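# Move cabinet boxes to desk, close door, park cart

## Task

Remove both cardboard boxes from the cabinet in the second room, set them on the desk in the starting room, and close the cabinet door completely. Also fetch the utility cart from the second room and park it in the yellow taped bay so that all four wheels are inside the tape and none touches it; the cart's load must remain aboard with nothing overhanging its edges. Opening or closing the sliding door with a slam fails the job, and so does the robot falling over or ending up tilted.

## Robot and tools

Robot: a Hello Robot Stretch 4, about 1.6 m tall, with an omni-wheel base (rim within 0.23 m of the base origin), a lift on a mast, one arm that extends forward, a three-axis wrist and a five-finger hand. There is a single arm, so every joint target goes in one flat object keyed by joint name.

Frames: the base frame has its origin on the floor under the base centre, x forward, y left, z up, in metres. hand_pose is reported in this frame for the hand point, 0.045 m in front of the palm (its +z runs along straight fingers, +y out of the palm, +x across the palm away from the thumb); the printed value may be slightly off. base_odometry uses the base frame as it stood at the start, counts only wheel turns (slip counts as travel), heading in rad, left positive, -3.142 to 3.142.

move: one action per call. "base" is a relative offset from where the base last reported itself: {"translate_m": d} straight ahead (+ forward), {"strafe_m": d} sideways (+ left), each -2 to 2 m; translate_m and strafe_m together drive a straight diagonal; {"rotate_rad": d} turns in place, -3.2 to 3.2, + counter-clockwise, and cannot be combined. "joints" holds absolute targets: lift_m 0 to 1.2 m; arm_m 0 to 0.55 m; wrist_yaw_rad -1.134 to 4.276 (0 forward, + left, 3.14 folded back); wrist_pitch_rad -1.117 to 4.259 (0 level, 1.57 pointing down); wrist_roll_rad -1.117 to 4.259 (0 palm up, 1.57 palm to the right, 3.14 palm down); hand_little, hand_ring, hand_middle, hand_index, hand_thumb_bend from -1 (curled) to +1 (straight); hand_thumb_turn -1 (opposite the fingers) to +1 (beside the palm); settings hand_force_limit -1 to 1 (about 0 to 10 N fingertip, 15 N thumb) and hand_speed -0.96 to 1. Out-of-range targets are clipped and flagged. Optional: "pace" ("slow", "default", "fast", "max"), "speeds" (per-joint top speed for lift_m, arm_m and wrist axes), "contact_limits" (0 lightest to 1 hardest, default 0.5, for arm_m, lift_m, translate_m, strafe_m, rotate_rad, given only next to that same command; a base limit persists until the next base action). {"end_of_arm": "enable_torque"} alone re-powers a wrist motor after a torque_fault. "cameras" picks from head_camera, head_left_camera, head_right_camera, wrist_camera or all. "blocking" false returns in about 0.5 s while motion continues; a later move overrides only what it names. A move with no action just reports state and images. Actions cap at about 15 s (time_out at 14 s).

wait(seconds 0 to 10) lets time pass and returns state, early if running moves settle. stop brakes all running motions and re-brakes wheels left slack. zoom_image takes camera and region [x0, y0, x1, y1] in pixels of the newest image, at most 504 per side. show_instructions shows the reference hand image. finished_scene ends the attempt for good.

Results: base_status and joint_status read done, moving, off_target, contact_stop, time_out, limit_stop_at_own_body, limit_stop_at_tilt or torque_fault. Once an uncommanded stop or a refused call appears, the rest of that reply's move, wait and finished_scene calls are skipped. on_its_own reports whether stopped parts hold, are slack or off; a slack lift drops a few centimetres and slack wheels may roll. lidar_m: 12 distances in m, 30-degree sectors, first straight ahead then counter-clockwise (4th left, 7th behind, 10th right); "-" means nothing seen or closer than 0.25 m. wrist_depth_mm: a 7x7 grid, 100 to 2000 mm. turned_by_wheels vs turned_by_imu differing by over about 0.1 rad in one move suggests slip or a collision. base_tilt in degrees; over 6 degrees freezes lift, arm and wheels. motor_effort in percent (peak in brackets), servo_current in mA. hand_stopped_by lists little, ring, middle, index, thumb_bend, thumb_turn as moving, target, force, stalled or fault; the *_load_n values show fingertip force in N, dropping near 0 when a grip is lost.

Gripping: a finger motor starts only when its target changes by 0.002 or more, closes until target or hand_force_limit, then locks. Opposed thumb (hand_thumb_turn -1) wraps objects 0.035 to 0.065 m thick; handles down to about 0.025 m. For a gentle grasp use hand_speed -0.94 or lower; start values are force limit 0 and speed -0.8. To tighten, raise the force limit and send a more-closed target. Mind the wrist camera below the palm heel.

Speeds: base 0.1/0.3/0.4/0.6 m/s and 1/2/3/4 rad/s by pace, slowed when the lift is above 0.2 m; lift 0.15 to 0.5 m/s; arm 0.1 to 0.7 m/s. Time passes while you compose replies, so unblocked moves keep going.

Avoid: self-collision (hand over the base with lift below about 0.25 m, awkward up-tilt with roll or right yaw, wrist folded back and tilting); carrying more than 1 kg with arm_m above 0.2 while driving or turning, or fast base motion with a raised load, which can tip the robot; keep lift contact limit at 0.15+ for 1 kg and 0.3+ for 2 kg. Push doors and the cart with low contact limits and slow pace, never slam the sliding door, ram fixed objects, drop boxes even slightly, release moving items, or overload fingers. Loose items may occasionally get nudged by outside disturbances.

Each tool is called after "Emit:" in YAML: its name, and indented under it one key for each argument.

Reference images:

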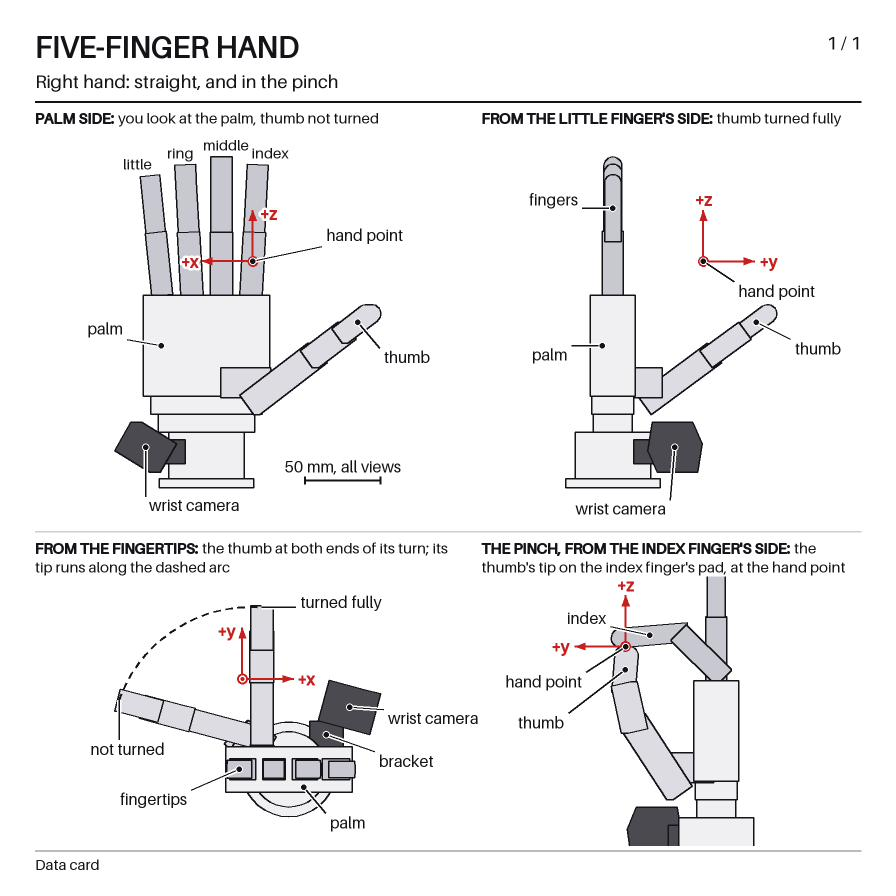

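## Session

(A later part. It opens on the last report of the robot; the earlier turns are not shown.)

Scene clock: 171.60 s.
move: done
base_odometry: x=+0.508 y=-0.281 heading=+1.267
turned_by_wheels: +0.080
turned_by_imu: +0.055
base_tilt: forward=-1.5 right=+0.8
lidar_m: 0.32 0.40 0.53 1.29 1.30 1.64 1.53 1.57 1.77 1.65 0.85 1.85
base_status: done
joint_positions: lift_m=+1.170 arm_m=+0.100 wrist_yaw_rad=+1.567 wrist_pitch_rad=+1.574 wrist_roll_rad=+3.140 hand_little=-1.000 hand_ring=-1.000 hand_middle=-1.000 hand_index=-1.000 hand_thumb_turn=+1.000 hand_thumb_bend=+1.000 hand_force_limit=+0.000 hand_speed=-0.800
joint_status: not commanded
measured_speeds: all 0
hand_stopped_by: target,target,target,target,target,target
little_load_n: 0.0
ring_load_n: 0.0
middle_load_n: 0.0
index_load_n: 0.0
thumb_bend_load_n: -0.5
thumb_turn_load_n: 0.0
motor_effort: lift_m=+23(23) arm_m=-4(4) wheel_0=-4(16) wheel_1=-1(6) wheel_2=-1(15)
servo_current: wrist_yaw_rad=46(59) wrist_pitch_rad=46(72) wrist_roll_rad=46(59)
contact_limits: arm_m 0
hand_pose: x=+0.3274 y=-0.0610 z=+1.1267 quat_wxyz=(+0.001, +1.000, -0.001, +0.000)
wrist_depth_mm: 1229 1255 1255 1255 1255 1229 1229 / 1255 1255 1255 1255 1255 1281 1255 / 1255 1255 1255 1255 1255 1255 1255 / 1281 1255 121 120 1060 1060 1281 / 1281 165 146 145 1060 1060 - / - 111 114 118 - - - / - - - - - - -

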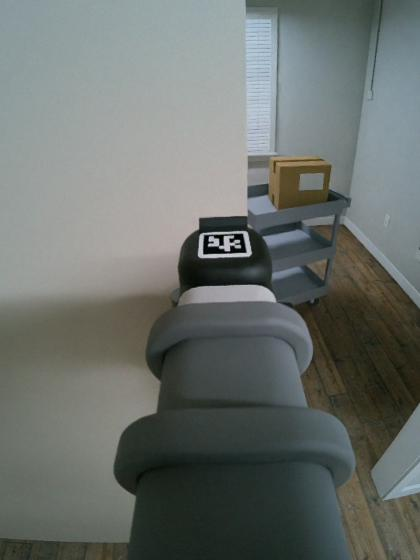

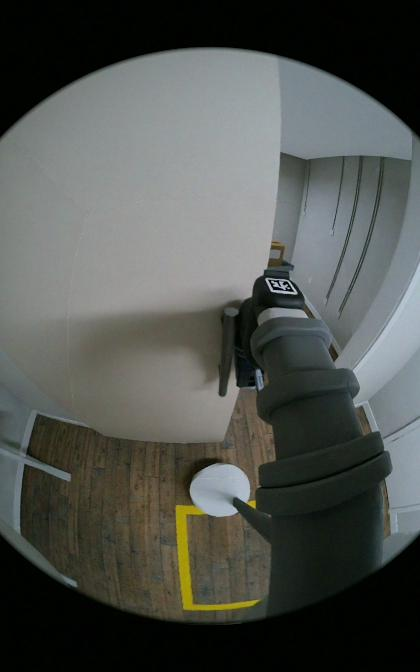

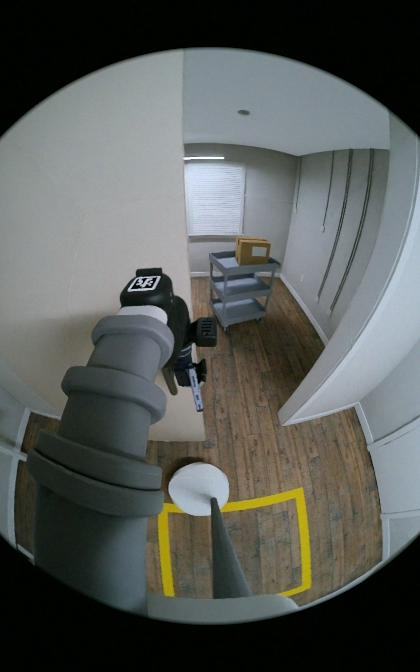

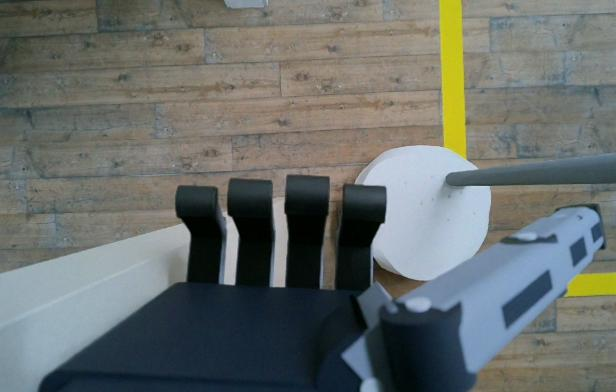

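Emit:
move:
  base: {"translate_m": -0.02}
  pace: "slow"

Emit:
move:
  base: {"strafe_m": 0.12}
  pace: "slow"
  contact_limits: {"strafe_m": 0.5}

Emit:
move:
  base: {"rotate_rad": 0.13}
  pace: "slow"
  cameras: ["head_camera", "head_left_camera", "head_right_camera", "wrist_camera"]

Emit:
zoom_image:
  camera: "head_left_camera"
  region: [120, 250, 300, 430]

Scene clock: 173.40 s.
move: done
base_odometry: x=+0.502 y=-0.300 heading=+1.266
turned_by_wheels: -0.001
turned_by_imu: -0.001
base_tilt: forward=-1.3 right=+0.8
lidar_m: 0.34 0.40 0.56 1.29 1.31 1.62 1.51 1.55 1.76 1.64 0.86 1.85
base_status: done
joint_positions: lift_m=+1.170 arm_m=+0.100 wrist_yaw_rad=+1.567 wrist_pitch_rad=+1.574 wrist_roll_rad=+3.140 hand_little=-1.000 hand_ring=-1.000 hand_middle=-1.000 hand_index=-1.000 hand_thumb_turn=+1.000 hand_thumb_bend=+1.000 hand_force_limit=+0.000 hand_speed=-0.800
joint_status: not commanded
measured_speeds: all 0
hand_stopped_by: target,target,target,target,target,target
little_load_n: 0.0
ring_load_n: 0.0
middle_load_n: 0.0
index_load_n: 0.0
thumb_bend_load_n: -0.5
thumb_turn_load_n: 0.0
motor_effort: lift_m=+23(23) arm_m=-4(4) wheel_0=-8(10) wheel_1=-3(5) wheel_2=-1(7)
servo_current: wrist_yaw_rad=52(65) wrist_pitch_rad=59(65) wrist_roll_rad=46(46)
contact_limits: arm_m 0
hand_pose: x=+0.3274 y=-0.0610 z=+1.1267 quat_wxyz=(+0.001, +1.000, -0.001, +0.000)
wrist_depth_mm: 1255 1255 1229 1255 1229 1255 1281 / 1255 1255 1229 1281 1255 1229 1255 / 1281 1281 1255 1281 1229 1255 1281 / 1281 1281 121 1098 1060 1078 1281 / 1255 210 147 146 1060 1060 - / 111 144 114 118 - - - / 109 - - - - - -
pictures: none

Scene clock: 175.73 s.
move: done
base_odometry: x=+0.388 y=-0.264 heading=+1.266
turned_by_wheels: -0.001
turned_by_imu: -0.073
base_tilt: forward=-1.3 right=+0.8
lidar_m: 0.33 0.37 0.49 1.01 1.18 1.50 1.54 1.55 1.90 1.74 0.94 1.91
base_status: done
joint_positions: lift_m=+1.170 arm_m=+0.100 wrist_yaw_rad=+1.566 wrist_pitch_rad=+1.573 wrist_roll_rad=+3.140 hand_little=-1.000 hand_ring=-1.000 hand_middle=-1.000 hand_index=-1.000 hand_thumb_turn=+1.000 hand_thumb_bend=+1.000 hand_force_limit=+0.000 hand_speed=-0.800
joint_status: not commanded
measured_speeds: all 0
hand_stopped_by: target,target,target,target,target,target
little_load_n: 0.0
ring_load_n: 0.0
middle_load_n: 0.0
index_load_n: 0.0
thumb_bend_load_n: 0.0
thumb_turn_load_n: 0.0
motor_effort: lift_m=+23(23) arm_m=-4(5) wheel_0=-5(18) wheel_1=+0(7) wheel_2=-3(16)
servo_current: wrist_yaw_rad=46(65) wrist_pitch_rad=59(65) wrist_roll_rad=33(59)
contact_limits: arm_m 0; strafe_m 0.5
hand_pose: x=+0.3273 y=-0.0610 z=+1.1267 quat_wxyz=(+0.001, +1.000, -0.002, +0.000)
wrist_depth_mm: 1255 1281 1255 1229 1255 1229 1255 / 1255 1281 1281 1255 1281 1255 1281 / 1255 1255 1281 1255 1255 1281 1255 / 1255 1229 121 120 1060 1042 1255 / 1281 1281 147 146 1060 1078 - / 121 117 114 118 - - - / - - - - - - -
pictures: none

Scene clock: 176.80 s.
move: done
base_odometry: x=+0.388 y=-0.264 heading=+1.395
turned_by_wheels: +0.129
turned_by_imu: +0.092
base_tilt: forward=-1.4 right=+0.7
lidar_m: 0.32 0.39 0.53 1.20 1.23 1.63 1.54 1.59 1.84 1.74 0.92 1.79
base_status: done
joint_positions: lift_m=+1.170 arm_m=+0.100 wrist_yaw_rad=+1.565 wrist_pitch_rad=+1.574 wrist_roll_rad=+3.140 hand_little=-1.000 hand_ring=-1.000 hand_middle=-1.000 hand_index=-1.000 hand_thumb_turn=+1.000 hand_thumb_bend=+1.000 hand_force_limit=+0.000 hand_speed=-0.800
joint_status: not commanded
measured_speeds: all 0
hand_stopped_by: target,target,target,target,target,target
little_load_n: 0.0
ring_load_n: 0.0
middle_load_n: 0.0
index_load_n: 0.0
thumb_bend_load_n: 0.0
thumb_turn_load_n: 0.0
motor_effort: lift_m=+23(23) arm_m=+5(5) wheel_0=-1(16) wheel_1=+3(7) wheel_2=-9(18)
servo_current: wrist_yaw_rad=52(65) wrist_pitch_rad=46(72) wrist_roll_rad=39(52)
contact_limits: arm_m 0
hand_pose: x=+0.3271 y=-0.0612 z=+1.1268 quat_wxyz=(+0.001, +1.000, -0.002, +0.000)
wrist_depth_mm: 1255 1255 1229 1281 1255 1255 1255 / 1281 1255 1255 1255 1255 1229 1255 / 1229 1281 1281 1255 1255 1281 1281 / 1255 1255 121 120 1060 1060 1255 / 1281 179 147 146 1042 1078 - / - 116 114 118 - - - / - - - - - - -

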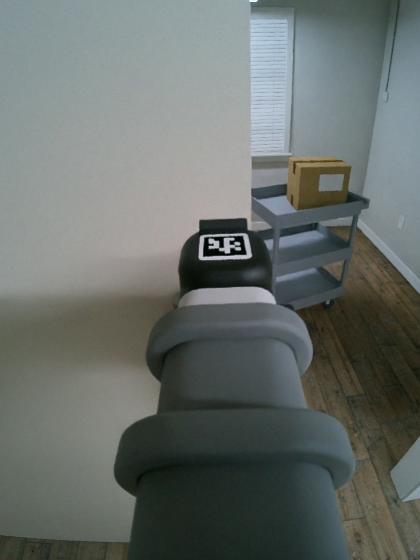

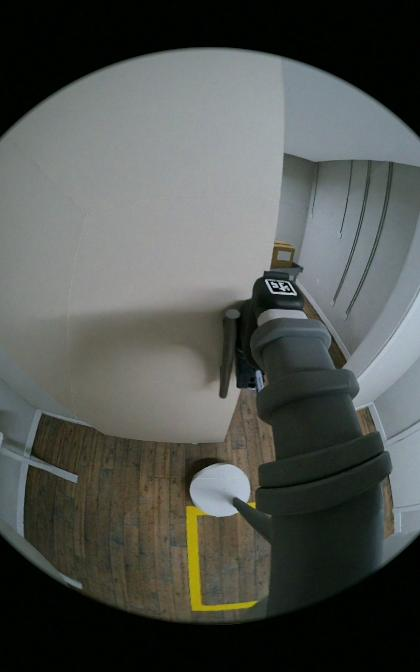

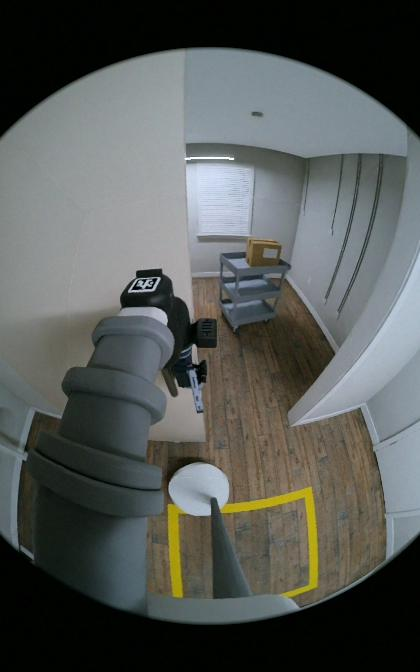

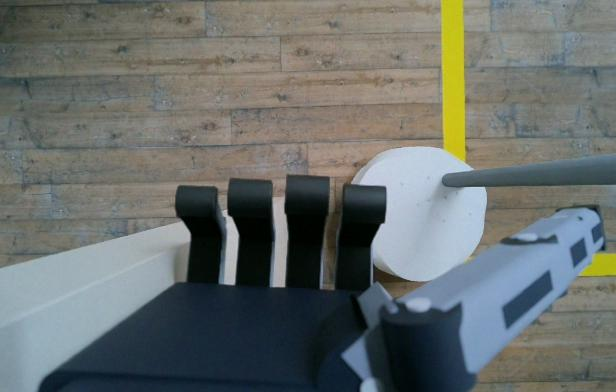

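Scaled by 2.800 from the camera's image (finer frame: 600x960).

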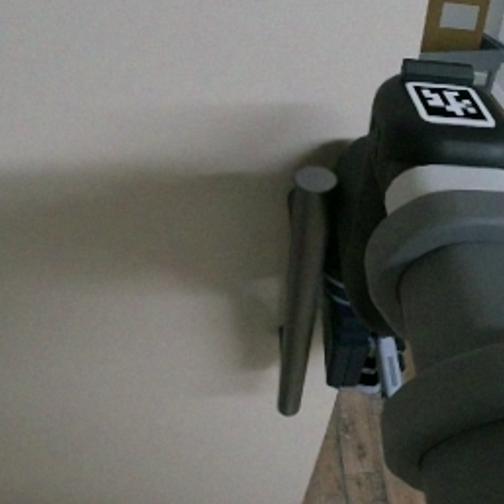

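Emit:
move:
  base: {"translate_m": -0.02}
  pace: "slow"

Emit:
move:
  base: {"strafe_m": 0.1}
  pace: "slow"
  contact_limits: {"strafe_m": 0.5}

Emit:
move:
  base: {"rotate_rad": 0.12}
  pace: "slow"
  cameras: ["head_camera", "head_left_camera", "head_right_camera", "wrist_camera"]

Emit:
zoom_image:
  camera: "head_left_camera"
  region: [120, 250, 300, 430]

Scene clock: 178.60 s.
move: done
base_odometry: x=+0.385 y=-0.284 heading=+1.394
turned_by_wheels: -0.001
turned_by_imu: -0.003
base_tilt: forward=-1.3 right=+0.8
lidar_m: 0.35 0.40 0.53 1.20 1.22 1.62 1.53 1.57 1.84 1.72 0.93 1.80
base_status: done
joint_positions: lift_m=+1.170 arm_m=+0.100 wrist_yaw_rad=+1.566 wrist_pitch_rad=+1.574 wrist_roll_rad=+3.140 hand_little=-1.000 hand_ring=-1.000 hand_middle=-1.000 hand_index=-1.000 hand_thumb_turn=+1.000 hand_thumb_bend=+1.000 hand_force_limit=+0.000 hand_speed=-0.800
joint_status: not commanded
measured_speeds: all 0
hand_stopped_by: target,target,target,target,target,target
little_load_n: 0.0
ring_load_n: 0.0
middle_load_n: 0.0
index_load_n: 0.0
thumb_bend_load_n: 0.0
thumb_turn_load_n: 0.0
motor_effort: lift_m=+23(23) arm_m=+4(5) wheel_0=-10(12) wheel_1=-3(5) wheel_2=-2(10)
servo_current: wrist_yaw_rad=52(65) wrist_pitch_rad=52(78) wrist_roll_rad=39(52)
contact_limits: arm_m 0
hand_pose: x=+0.3272 y=-0.0611 z=+1.1268 quat_wxyz=(+0.001, +1.000, -0.002, +0.000)
wrist_depth_mm: 1255 1255 1229 1281 1255 1229 1255 / 1255 1255 1255 1255 1255 1229 1281 / 1281 1281 1281 1255 1281 1255 1281 / 1281 1281 121 120 1060 1042 1281 / 1255 211 147 145 1078 1060 - / 112 126 114 118 - - - / - - - - - - -
pictures: none

Scene clock: 180.73 s.
move: done
base_odometry: x=+0.287 y=-0.266 heading=+1.393
turned_by_wheels: -0.001
turned_by_imu: -0.026
base_tilt: forward=-1.3 right=+0.7
lidar_m: 0.34 0.37 0.51 1.11 1.14 1.45 1.52 1.57 1.96 1.83 0.99 1.79
base_status: done
joint_positions: lift_m=+1.170 arm_m=+0.100 wrist_yaw_rad=+1.566 wrist_pitch_rad=+1.574 wrist_roll_rad=+3.140 hand_little=-1.000 hand_ring=-1.000 hand_middle=-1.000 hand_index=-1.000 hand_thumb_turn=+1.000 hand_thumb_bend=+1.000 hand_force_limit=+0.000 hand_speed=-0.800
joint_status: not commanded
measured_speeds: all 0
hand_stopped_by: target,target,target,target,target,target
little_load_n: 0.5
ring_load_n: 0.0
middle_load_n: 0.0
index_load_n: 0.0
thumb_bend_load_n: 0.0
thumb_turn_load_n: 0.0
motor_effort: lift_m=+23(23) arm_m=+4(4) wheel_0=-9(19) wheel_1=-1(6) wheel_2=-5(14)
servo_current: wrist_yaw_rad=59(65) wrist_pitch_rad=46(72) wrist_roll_rad=26(59)
contact_limits: arm_m 0; strafe_m 0.5
hand_pose: x=+0.3272 y=-0.0611 z=+1.1268 quat_wxyz=(+0.001, +1.000, -0.002, +0.000)
wrist_depth_mm: 1255 1255 1255 1255 1281 1281 1281 / 1281 1255 1255 1255 1255 1255 1281 / 1281 1281 1255 1281 1255 1255 1281 / 1255 1255 121 120 1042 1025 1281 / 1255 209 146 145 1060 1042 - / 111 114 114 118 - - - / - - - - - - -
pictures: none

Scene clock: 181.87 s.
move: done
base_odometry: x=+0.287 y=-0.266 heading=+1.513
turned_by_wheels: +0.120
turned_by_imu: +0.095
base_tilt: forward=-1.3 right=+0.8
lidar_m: 0.32 0.41 0.55 1.11 1.17 1.61 1.54 1.62 1.88 1.71 0.99 1.72
base_status: done
joint_positions: lift_m=+1.170 arm_m=+0.100 wrist_yaw_rad=+1.569 wrist_pitch_rad=+1.573 wrist_roll_rad=+3.140 hand_little=-1.000 hand_ring=-1.000 hand_middle=-1.000 hand_index=-1.000 hand_thumb_turn=+1.000 hand_thumb_bend=+1.000 hand_force_limit=+0.000 hand_speed=-0.800
joint_status: not commanded
measured_speeds: all 0
hand_stopped_by: target,target,target,target,target,target
little_load_n: 0.0
ring_load_n: 0.0
middle_load_n: 0.0
index_load_n: 0.0
thumb_bend_load_n: 0.0
thumb_turn_load_n: 0.0
motor_effort: lift_m=+23(23) arm_m=+4(4) wheel_0=+0(20) wheel_1=+1(6) wheel_2=-1(18)
servo_current: wrist_yaw_rad=46(59) wrist_pitch_rad=33(65) wrist_roll_rad=26(46)
contact_limits: arm_m 0
hand_pose: x=+0.3274 y=-0.0608 z=+1.1267 quat_wxyz=(+0.001, +1.000, +0.000, +0.000)
wrist_depth_mm: 1255 1229 1229 1255 1229 1281 1229 / 1255 1255 1281 1281 1281 1255 1255 / 1255 1281 1255 1281 1255 1281 1255 / 1255 1281 121 120 1060 1060 1255 / 1255 144 147 145 1042 1060 - / - 113 114 118 - - - / - - - - - - -

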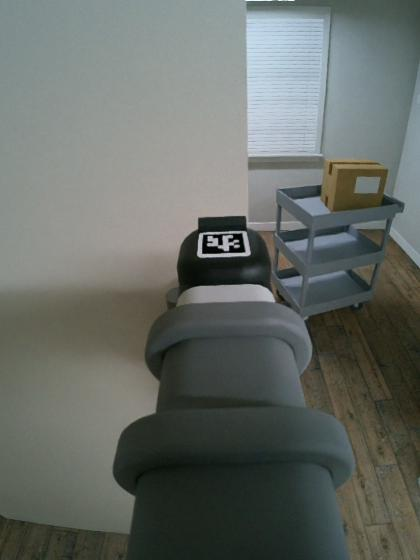

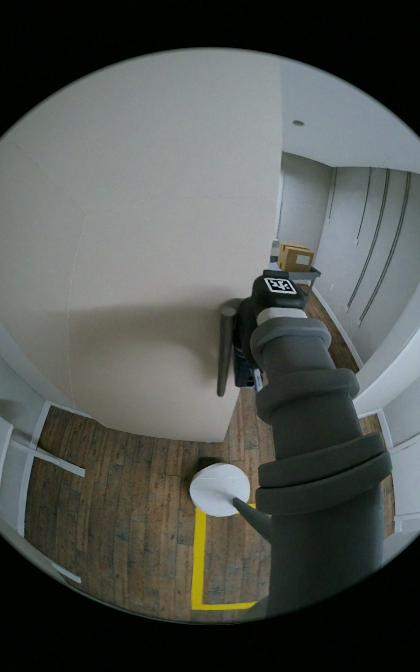

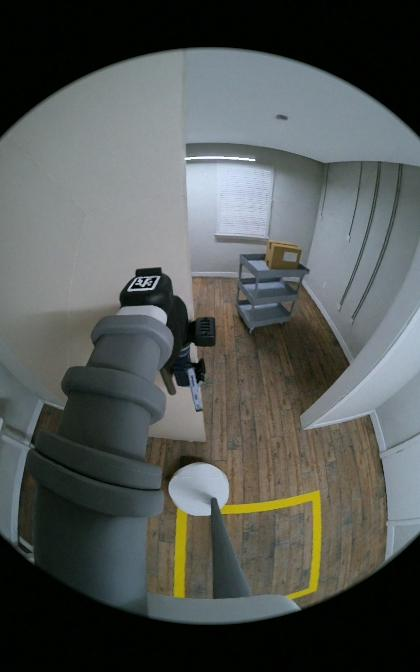

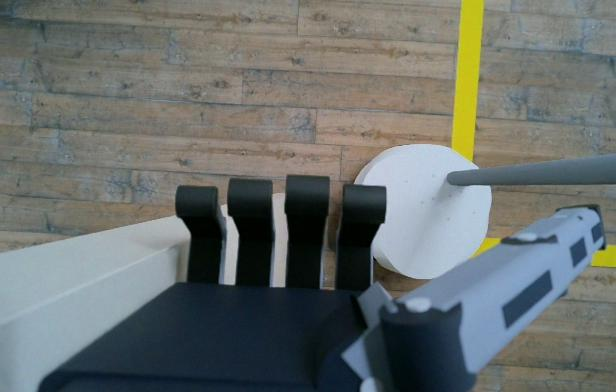

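Scaled by 2.800 from the camera's image (finer frame: 600x960).

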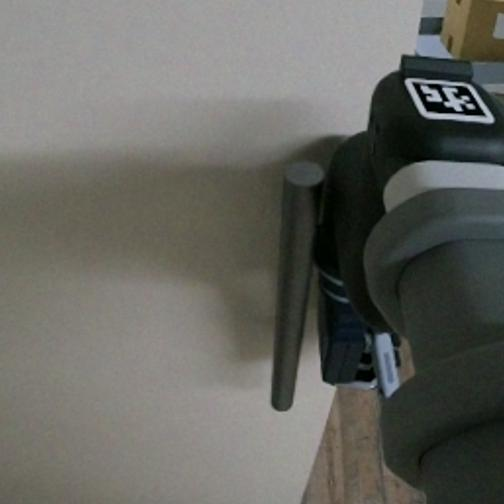

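Emit:
move:
  base: {"translate_m": -0.03}
  pace: "slow"

Emit:
move:
  base: {"strafe_m": 0.12}
  pace: "slow"
  contact_limits: {"strafe_m": 0.5}
  cameras: ["head_camera", "head_left_camera", "head_right_camera", "wrist_camera"]

Emit:
zoom_image:
  camera: "head_left_camera"
  region: [120, 250, 300, 430]

Scene clock: 184.07 s.
move: done
base_odometry: x=+0.285 y=-0.296 heading=+1.513
turned_by_wheels: +0.000
turned_by_imu: +0.000
base_tilt: forward=-1.5 right=+0.7
lidar_m: 0.36 0.41 0.60 1.11 1.17 1.57 1.51 1.57 1.89 1.81 1.00 1.73
base_status: done
joint_positions: lift_m=+1.170 arm_m=+0.100 wrist_yaw_rad=+1.569 wrist_pitch_rad=+1.573 wrist_roll_rad=+3.140 hand_little=-1.000 hand_ring=-1.000 hand_middle=-1.000 hand_index=-1.000 hand_thumb_turn=+1.000 hand_thumb_bend=+1.000 hand_force_limit=+0.000 hand_speed=-0.800
joint_status: not commanded
measured_speeds: all 0
hand_stopped_by: target,target,target,target,target,target
little_load_n: 0.0
ring_load_n: 0.0
middle_load_n: 0.0
index_load_n: 0.0
thumb_bend_load_n: 0.0
thumb_turn_load_n: 0.0
motor_effort: lift_m=+23(23) arm_m=+4(4) wheel_0=-2(5) wheel_1=-1(4) wheel_2=+2(9)
servo_current: wrist_yaw_rad=46(59) wrist_pitch_rad=65(72) wrist_roll_rad=26(59)
contact_limits: arm_m 0
hand_pose: x=+0.3274 y=-0.0608 z=+1.1267 quat_wxyz=(+0.001, +1.000, +0.000, +0.000)
wrist_depth_mm: 1229 1229 1229 1255 1205 1229 1229 / 1255 1281 1255 1281 1229 1255 1255 / 1255 1255 1229 1281 1229 1255 1281 / 1255 1255 121 1160 1060 1060 1255 / 134 187 147 145 1060 1060 - / 116 156 114 118 - - - / 112 - - - - - -
pictures: none

Scene clock: 186.40 s.
move: done
base_odometry: x=+0.165 y=-0.289 heading=+1.513
turned_by_wheels: +0.000
turned_by_imu: -0.086
base_tilt: forward=-1.4 right=+0.8
lidar_m: 0.33 0.40 0.51 1.01 1.05 1.36 1.53 1.55 2.06 1.91 1.07 1.77
base_status: done
joint_positions: lift_m=+1.170 arm_m=+0.100 wrist_yaw_rad=+1.568 wrist_pitch_rad=+1.574 wrist_roll_rad=+3.141 hand_little=-1.000 hand_ring=-1.000 hand_middle=-1.000 hand_index=-1.000 hand_thumb_turn=+1.000 hand_thumb_bend=+1.000 hand_force_limit=+0.000 hand_speed=-0.800
joint_status: not commanded
measured_speeds: all 0
hand_stopped_by: target,target,target,target,target,target
little_load_n: 0.0
ring_load_n: 0.5
middle_load_n: 0.0
index_load_n: 0.0
thumb_bend_load_n: 0.0
thumb_turn_load_n: 0.0
motor_effort: lift_m=+23(23) arm_m=+4(5) wheel_0=-1(21) wheel_1=+0(8) wheel_2=+1(15)
servo_current: wrist_yaw_rad=46(72) wrist_pitch_rad=52(78) wrist_roll_rad=26(59)
contact_limits: arm_m 0; strafe_m 0.5
hand_pose: x=+0.3274 y=-0.0610 z=+1.1268 quat_wxyz=(+0.001, +1.000, -0.001, +0.000)
wrist_depth_mm: 1255 1281 1255 1255 1255 1229 1229 / 1229 1255 1255 1229 1255 1255 1281 / 1281 1255 1281 1255 1281 1255 1281 / 1255 1255 121 120 1042 1060 1255 / 1255 206 147 145 1078 1060 - / 111 125 114 118 - - - / - - - - - - -

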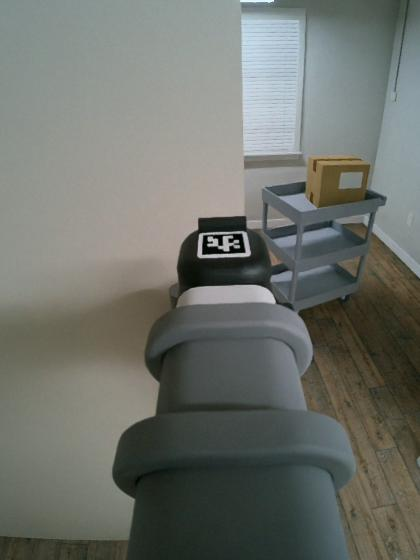

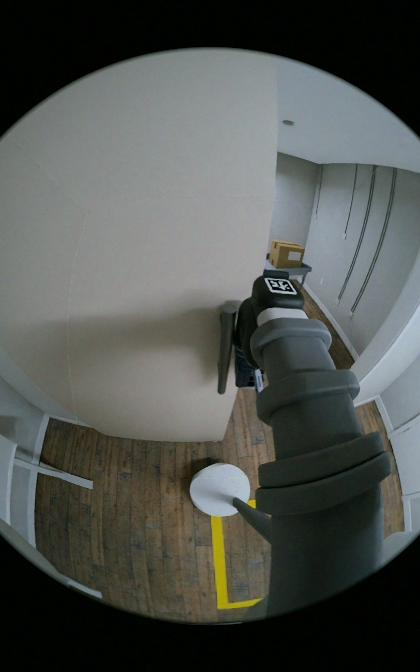

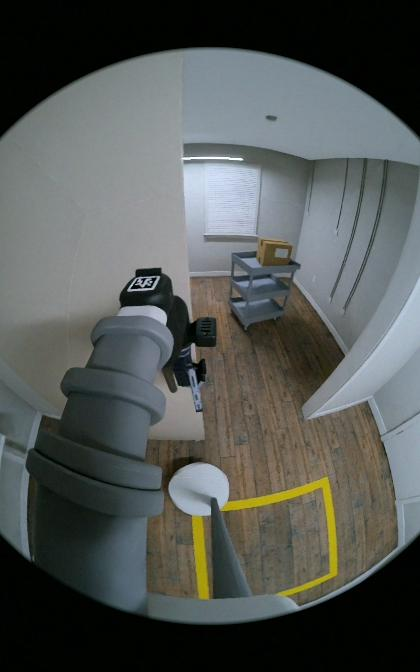

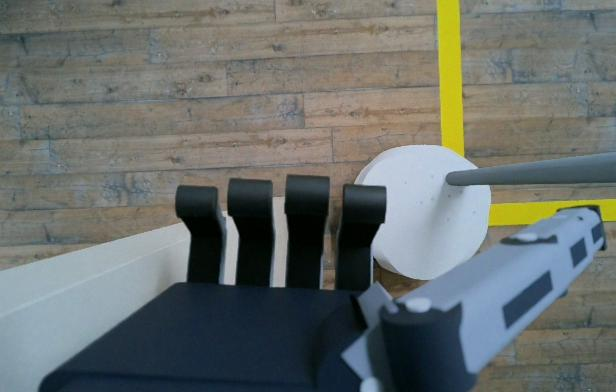

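Scaled by 2.800 from the camera's image (finer frame: 600x960).

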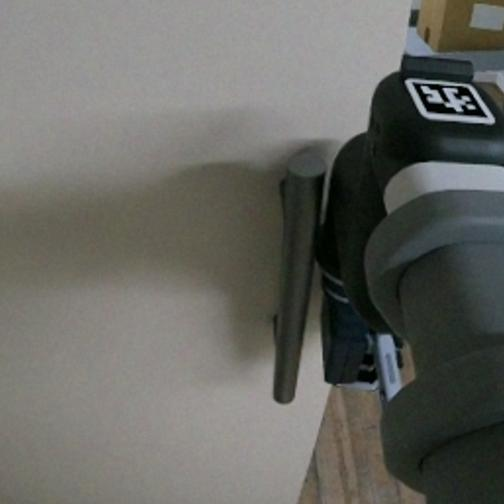

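Emit:
move:
  base: {"strafe_m": -0.08}
  pace: "slow"

Emit:
move:
  base: {"translate_m": -0.25}
  joints: {"arm_m": 0.0}

Emit:
move:
  base: {"rotate_rad": 0.06}
  joints: {"lift_m": 0.6, "hand_little": 1, "hand_ring": 1, "hand_middle": 1, "hand_index": 1}
  cameras: ["head_camera", "head_left_camera", "head_right_camera", "wrist_camera"]

Scene clock: 189.07 s.
move: done
base_odometry: x=+0.245 y=-0.294 heading=+1.513
turned_by_wheels: +0.000
turned_by_imu: +0.000
base_tilt: forward=-1.2 right=+0.7
lidar_m: 0.40 0.33 0.54 1.09 1.12 1.46 1.52 1.57 1.97 1.82 1.00 1.79
base_status: done
joint_positions: lift_m=+1.170 arm_m=+0.100 wrist_yaw_rad=+1.569 wrist_pitch_rad=+1.573 wrist_roll_rad=+3.141 hand_little=-1.000 hand_ring=-1.000 hand_middle=-1.000 hand_index=-1.000 hand_thumb_turn=+1.000 hand_thumb_bend=+1.000 hand_force_limit=+0.000 hand_speed=-0.800
joint_status: not commanded
measured_speeds: all 0
hand_stopped_by: target,target,target,target,target,target
little_load_n: -0.5
ring_load_n: 0.0
middle_load_n: 0.0
index_load_n: 0.0
thumb_bend_load_n: 0.0
thumb_turn_load_n: 0.0
motor_effort: lift_m=+23(23) arm_m=+4(4) wheel_0=+2(6) wheel_1=-1(7) wheel_2=+1(8)
servo_current: wrist_yaw_rad=46(59) wrist_pitch_rad=39(78) wrist_roll_rad=33(52)
contact_limits: arm_m 0
hand_pose: x=+0.3274 y=-0.0609 z=+1.1267 quat_wxyz=(+0.001, +1.000, -0.001, +0.000)
wrist_depth_mm: 1255 1229 1281 1255 1281 1255 1229 / 1255 1229 1229 1229 1281 1255 1229 / 1255 1255 1255 1255 1281 1255 1281 / 1281 1255 121 1255 1060 1060 1255 / 1255 1255 146 146 1078 1078 - / 1255 504 114 118 - - - / 347 - - - - - -
pictures: none

Scene clock: 191.37 s.
move: done
base_odometry: x=+0.231 y=-0.543 heading=+1.513
turned_by_wheels: +0.000
turned_by_imu: +0.001
base_tilt: forward=-1.3 right=+0.7
lidar_m: 0.57 0.66 0.87 1.07 1.11 1.35 1.27 1.30 1.74 1.86 1.15 1.23
base_status: done
joint_positions: lift_m=+1.170 arm_m=+0.000 wrist_yaw_rad=+1.569 wrist_pitch_rad=+1.573 wrist_roll_rad=+3.141 hand_little=-1.000 hand_ring=-1.000 hand_middle=-1.000 hand_index=-1.000 hand_thumb_turn=+1.000 hand_thumb_bend=+1.000 hand_force_limit=+0.000 hand_speed=-0.800
joint_status: all done
measured_speeds: all 0
hand_stopped_by: target,target,target,target,target,target
little_load_n: 0.0
ring_load_n: 0.0
middle_load_n: 0.0
index_load_n: 0.0
thumb_bend_load_n: 0.0
thumb_turn_load_n: 0.0
motor_effort: lift_m=+23(23) arm_m=-7(11) wheel_0=-2(6) wheel_1=+0(5) wheel_2=-1(14)
servo_current: wrist_yaw_rad=46(59) wrist_pitch_rad=72(78) wrist_roll_rad=46(59)
hand_pose: x=+0.2278 y=-0.0609 z=+1.1267 quat_wxyz=(+0.001, +1.000, -0.001, +0.000)
wrist_depth_mm: 1255 1255 1255 1281 1255 1255 1255 / 1255 1255 1255 1229 1281 1255 1229 / 1255 1281 1255 1229 1255 1255 1255 / 1255 1255 121 118 1060 1255 1255 / 640 854 147 146 1060 - - / 569 732 114 118 - - - / 539 - - - - - -
pictures: none

Scene clock: 195.47 s.
move: done
base_odometry: x=+0.231 y=-0.543 heading=+1.573
turned_by_wheels: +0.060
turned_by_imu: +0.059
base_tilt: forward=-1.4 right=+0.7
lidar_m: 0.59 0.68 0.94 1.07 1.10 1.35 1.27 1.34 1.84 1.83 1.15 1.99
base_status: done
joint_positions: lift_m=+0.600 arm_m=+0.000 wrist_yaw_rad=+1.569 wrist_pitch_rad=+1.573 wrist_roll_rad=+3.141 hand_little=+1.000 hand_ring=+1.000 hand_middle=+1.000 hand_index=+1.000 hand_thumb_turn=+1.000 hand_thumb_bend=+1.000 hand_force_limit=+0.000 hand_speed=-0.800
joint_status: all done
measured_speeds: all 0
hand_stopped_by: target,target,target,target,target,target
little_load_n: 0.0
ring_load_n: 0.0
middle_load_n: -0.5
index_load_n: 0.0
thumb_bend_load_n: 0.0
thumb_turn_load_n: 0.0
motor_effort: lift_m=+15(21) arm_m=-7(7) wheel_0=-1(5) wheel_1=+0(4) wheel_2=-2(6)
servo_current: wrist_yaw_rad=46(59) wrist_pitch_rad=59(65) wrist_roll_rad=59(59)
hand_pose: x=+0.2278 y=-0.0609 z=+0.5574 quat_wxyz=(+0.001, +1.000, -0.001, +0.000)
wrist_depth_mm: 699 707 699 707 699 707 699 / 715 707 707 699 707 699 691 / 715 707 707 707 496 496 500 / 707 715 715 707 500 504 496 / 574 707 715 715 500 500 - / 585 715 114 118 - - - / 554 - - - - - -

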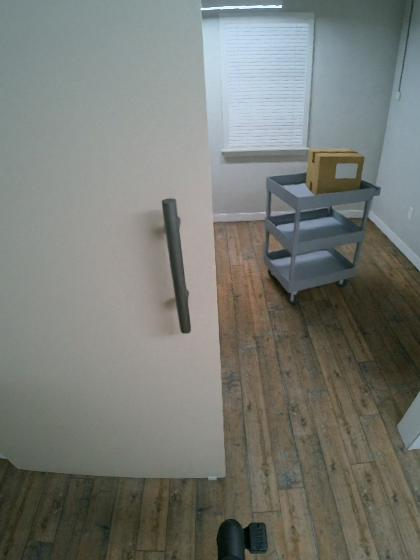

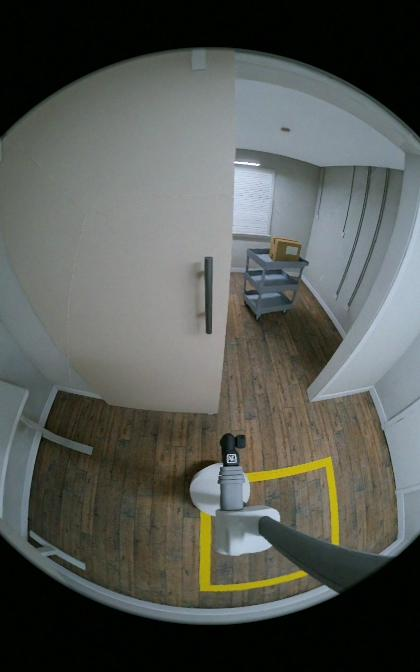

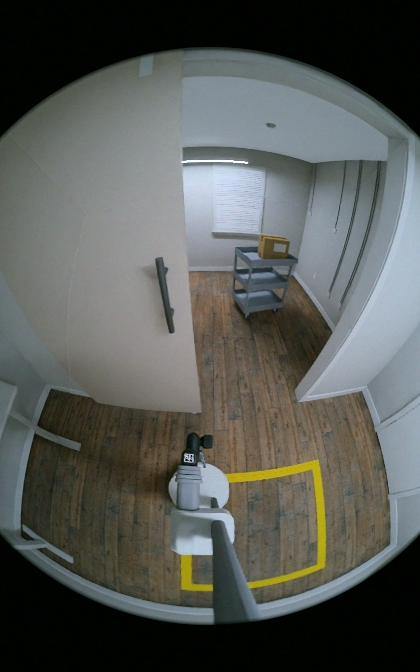

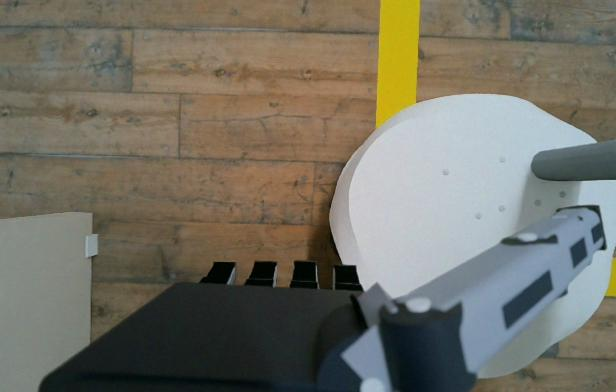

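Emit:
move:
  base: {"strafe_m": -0.4}

Emit:
move:
  base: {"translate_m": 0.5}
  cameras: ["head_camera", "head_left_camera", "head_right_camera", "wrist_camera"]

Scene clock: 198.73 s.
move: done
base_odometry: x=+0.631 y=-0.542 heading=+1.573
turned_by_wheels: +0.000
turned_by_imu: -0.001
base_tilt: forward=-1.2 right=+0.8
lidar_m: 1.90 0.76 0.95 1.47 1.53 1.34 1.27 1.33 1.49 1.44 1.07 0.88
base_status: done
joint_positions: lift_m=+0.600 arm_m=+0.000 wrist_yaw_rad=+1.569 wrist_pitch_rad=+1.573 wrist_roll_rad=+3.141 hand_little=+1.000 hand_ring=+1.000 hand_middle=+1.000 hand_index=+1.000 hand_thumb_turn=+1.000 hand_thumb_bend=+1.000 hand_force_limit=+0.000 hand_speed=-0.800
joint_status: not commanded
measured_speeds: all 0
hand_stopped_by: target,target,target,target,target,target
little_load_n: 0.0
ring_load_n: 0.0
middle_load_n: 0.0
index_load_n: 0.0
thumb_bend_load_n: 0.0
thumb_turn_load_n: 0.0
motor_effort: lift_m=+15(15) arm_m=-7(7) wheel_0=-1(8) wheel_1=+1(9) wheel_2=-2(6)
servo_current: wrist_yaw_rad=46(59) wrist_pitch_rad=52(72) wrist_roll_rad=33(59)
hand_pose: x=+0.2278 y=-0.0608 z=+0.5574 quat_wxyz=(+0.001, +1.000, -0.001, +0.000)
wrist_depth_mm: 699 699 699 707 707 707 699 / 699 699 707 707 699 707 699 / 707 707 715 707 500 500 496 / 715 707 707 707 500 500 492 / 723 715 715 707 500 500 - / 715 715 114 118 - - - / 723 - - - - - -
pictures: none

Scene clock: 201.90 s.
move: done
base_odometry: x=+0.630 y=-0.042 heading=+1.573
turned_by_wheels: +0.000
turned_by_imu: -0.002
base_tilt: forward=-1.3 right=+0.7
lidar_m: 1.39 2.45 0.44 0.45 1.56 1.85 1.77 1.84 1.50 0.99 0.54 1.55
base_status: done
joint_positions: lift_m=+0.600 arm_m=+0.000 wrist_yaw_rad=+1.569 wrist_pitch_rad=+1.573 wrist_roll_rad=+3.141 hand_little=+1.000 hand_ring=+1.000 hand_middle=+1.000 hand_index=+1.000 hand_thumb_turn=+1.000 hand_thumb_bend=+1.000 hand_force_limit=+0.000 hand_speed=-0.800
joint_status: not commanded
measured_speeds: all 0
hand_stopped_by: target,target,target,target,target,target
little_load_n: 0.0
ring_load_n: 0.0
middle_load_n: 0.0
index_load_n: 0.0
thumb_bend_load_n: 0.0
thumb_turn_load_n: 0.0
motor_effort: lift_m=+15(15) arm_m=-7(7) wheel_0=-1(6) wheel_1=-1(6) wheel_2=+1(14)
servo_current: wrist_yaw_rad=52(65) wrist_pitch_rad=46(72) wrist_roll_rad=39(52)
hand_pose: x=+0.2278 y=-0.0608 z=+0.5574 quat_wxyz=(+0.001, +1.000, -0.001, +0.000)
wrist_depth_mm: 707 707 699 707 699 707 699 / 707 707 715 707 707 699 699 / 707 707 707 715 496 500 496 / 715 707 707 707 500 500 496 / 723 707 715 707 504 500 - / 723 715 114 118 - - - / 715 - - - - - -

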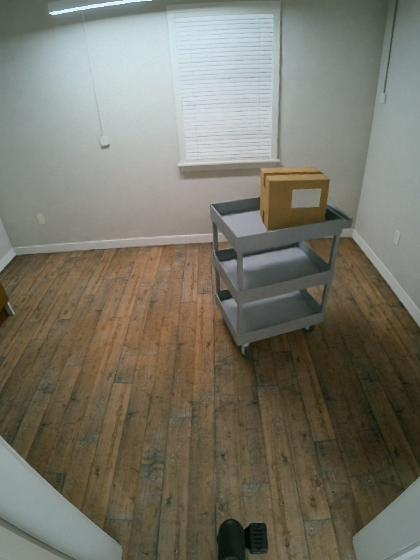

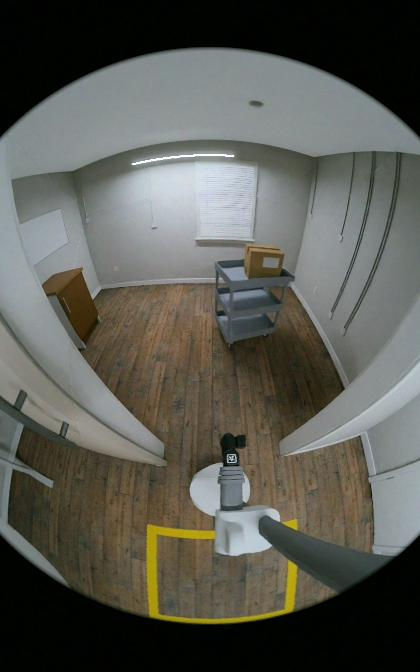

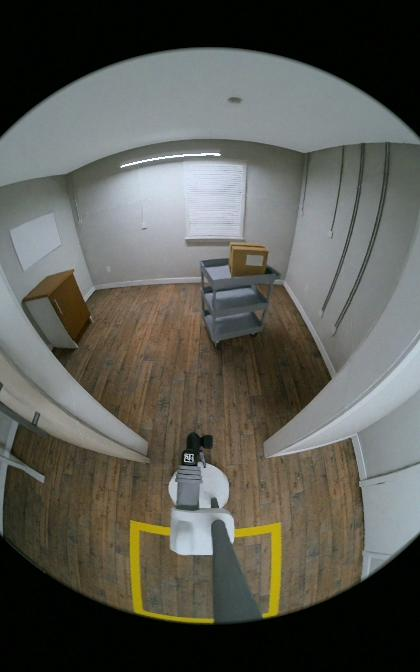

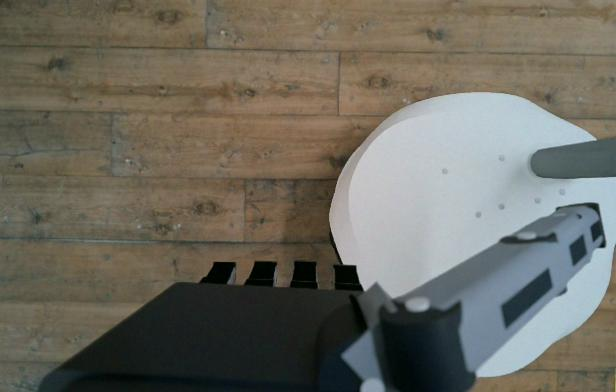

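Emit:
zoom_image:
  camera: "head_right_camera"
  region: [0, 180, 150, 380]

Emit:
zoom_image:
  camera: "head_camera"
  region: [180, 140, 380, 370]

Scaled by 2.520 from the camera's image (finer frame: 600x960).

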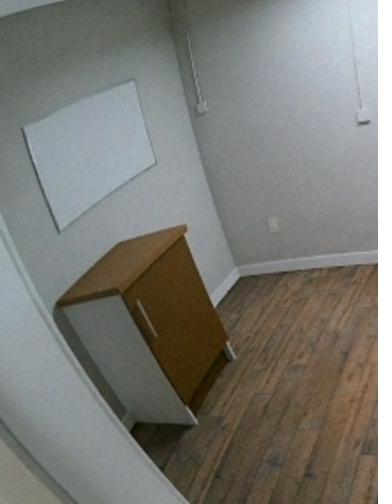

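Scaled by 2.191 from the camera's image (finer frame: 1200x1600).

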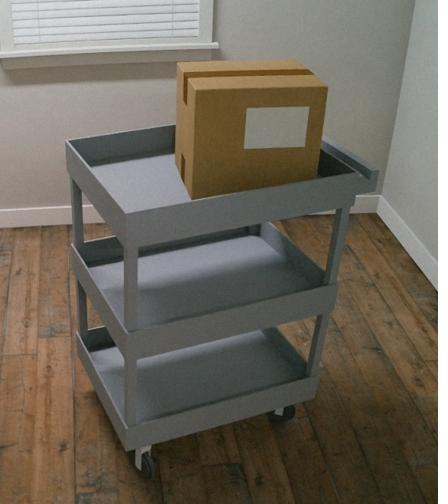

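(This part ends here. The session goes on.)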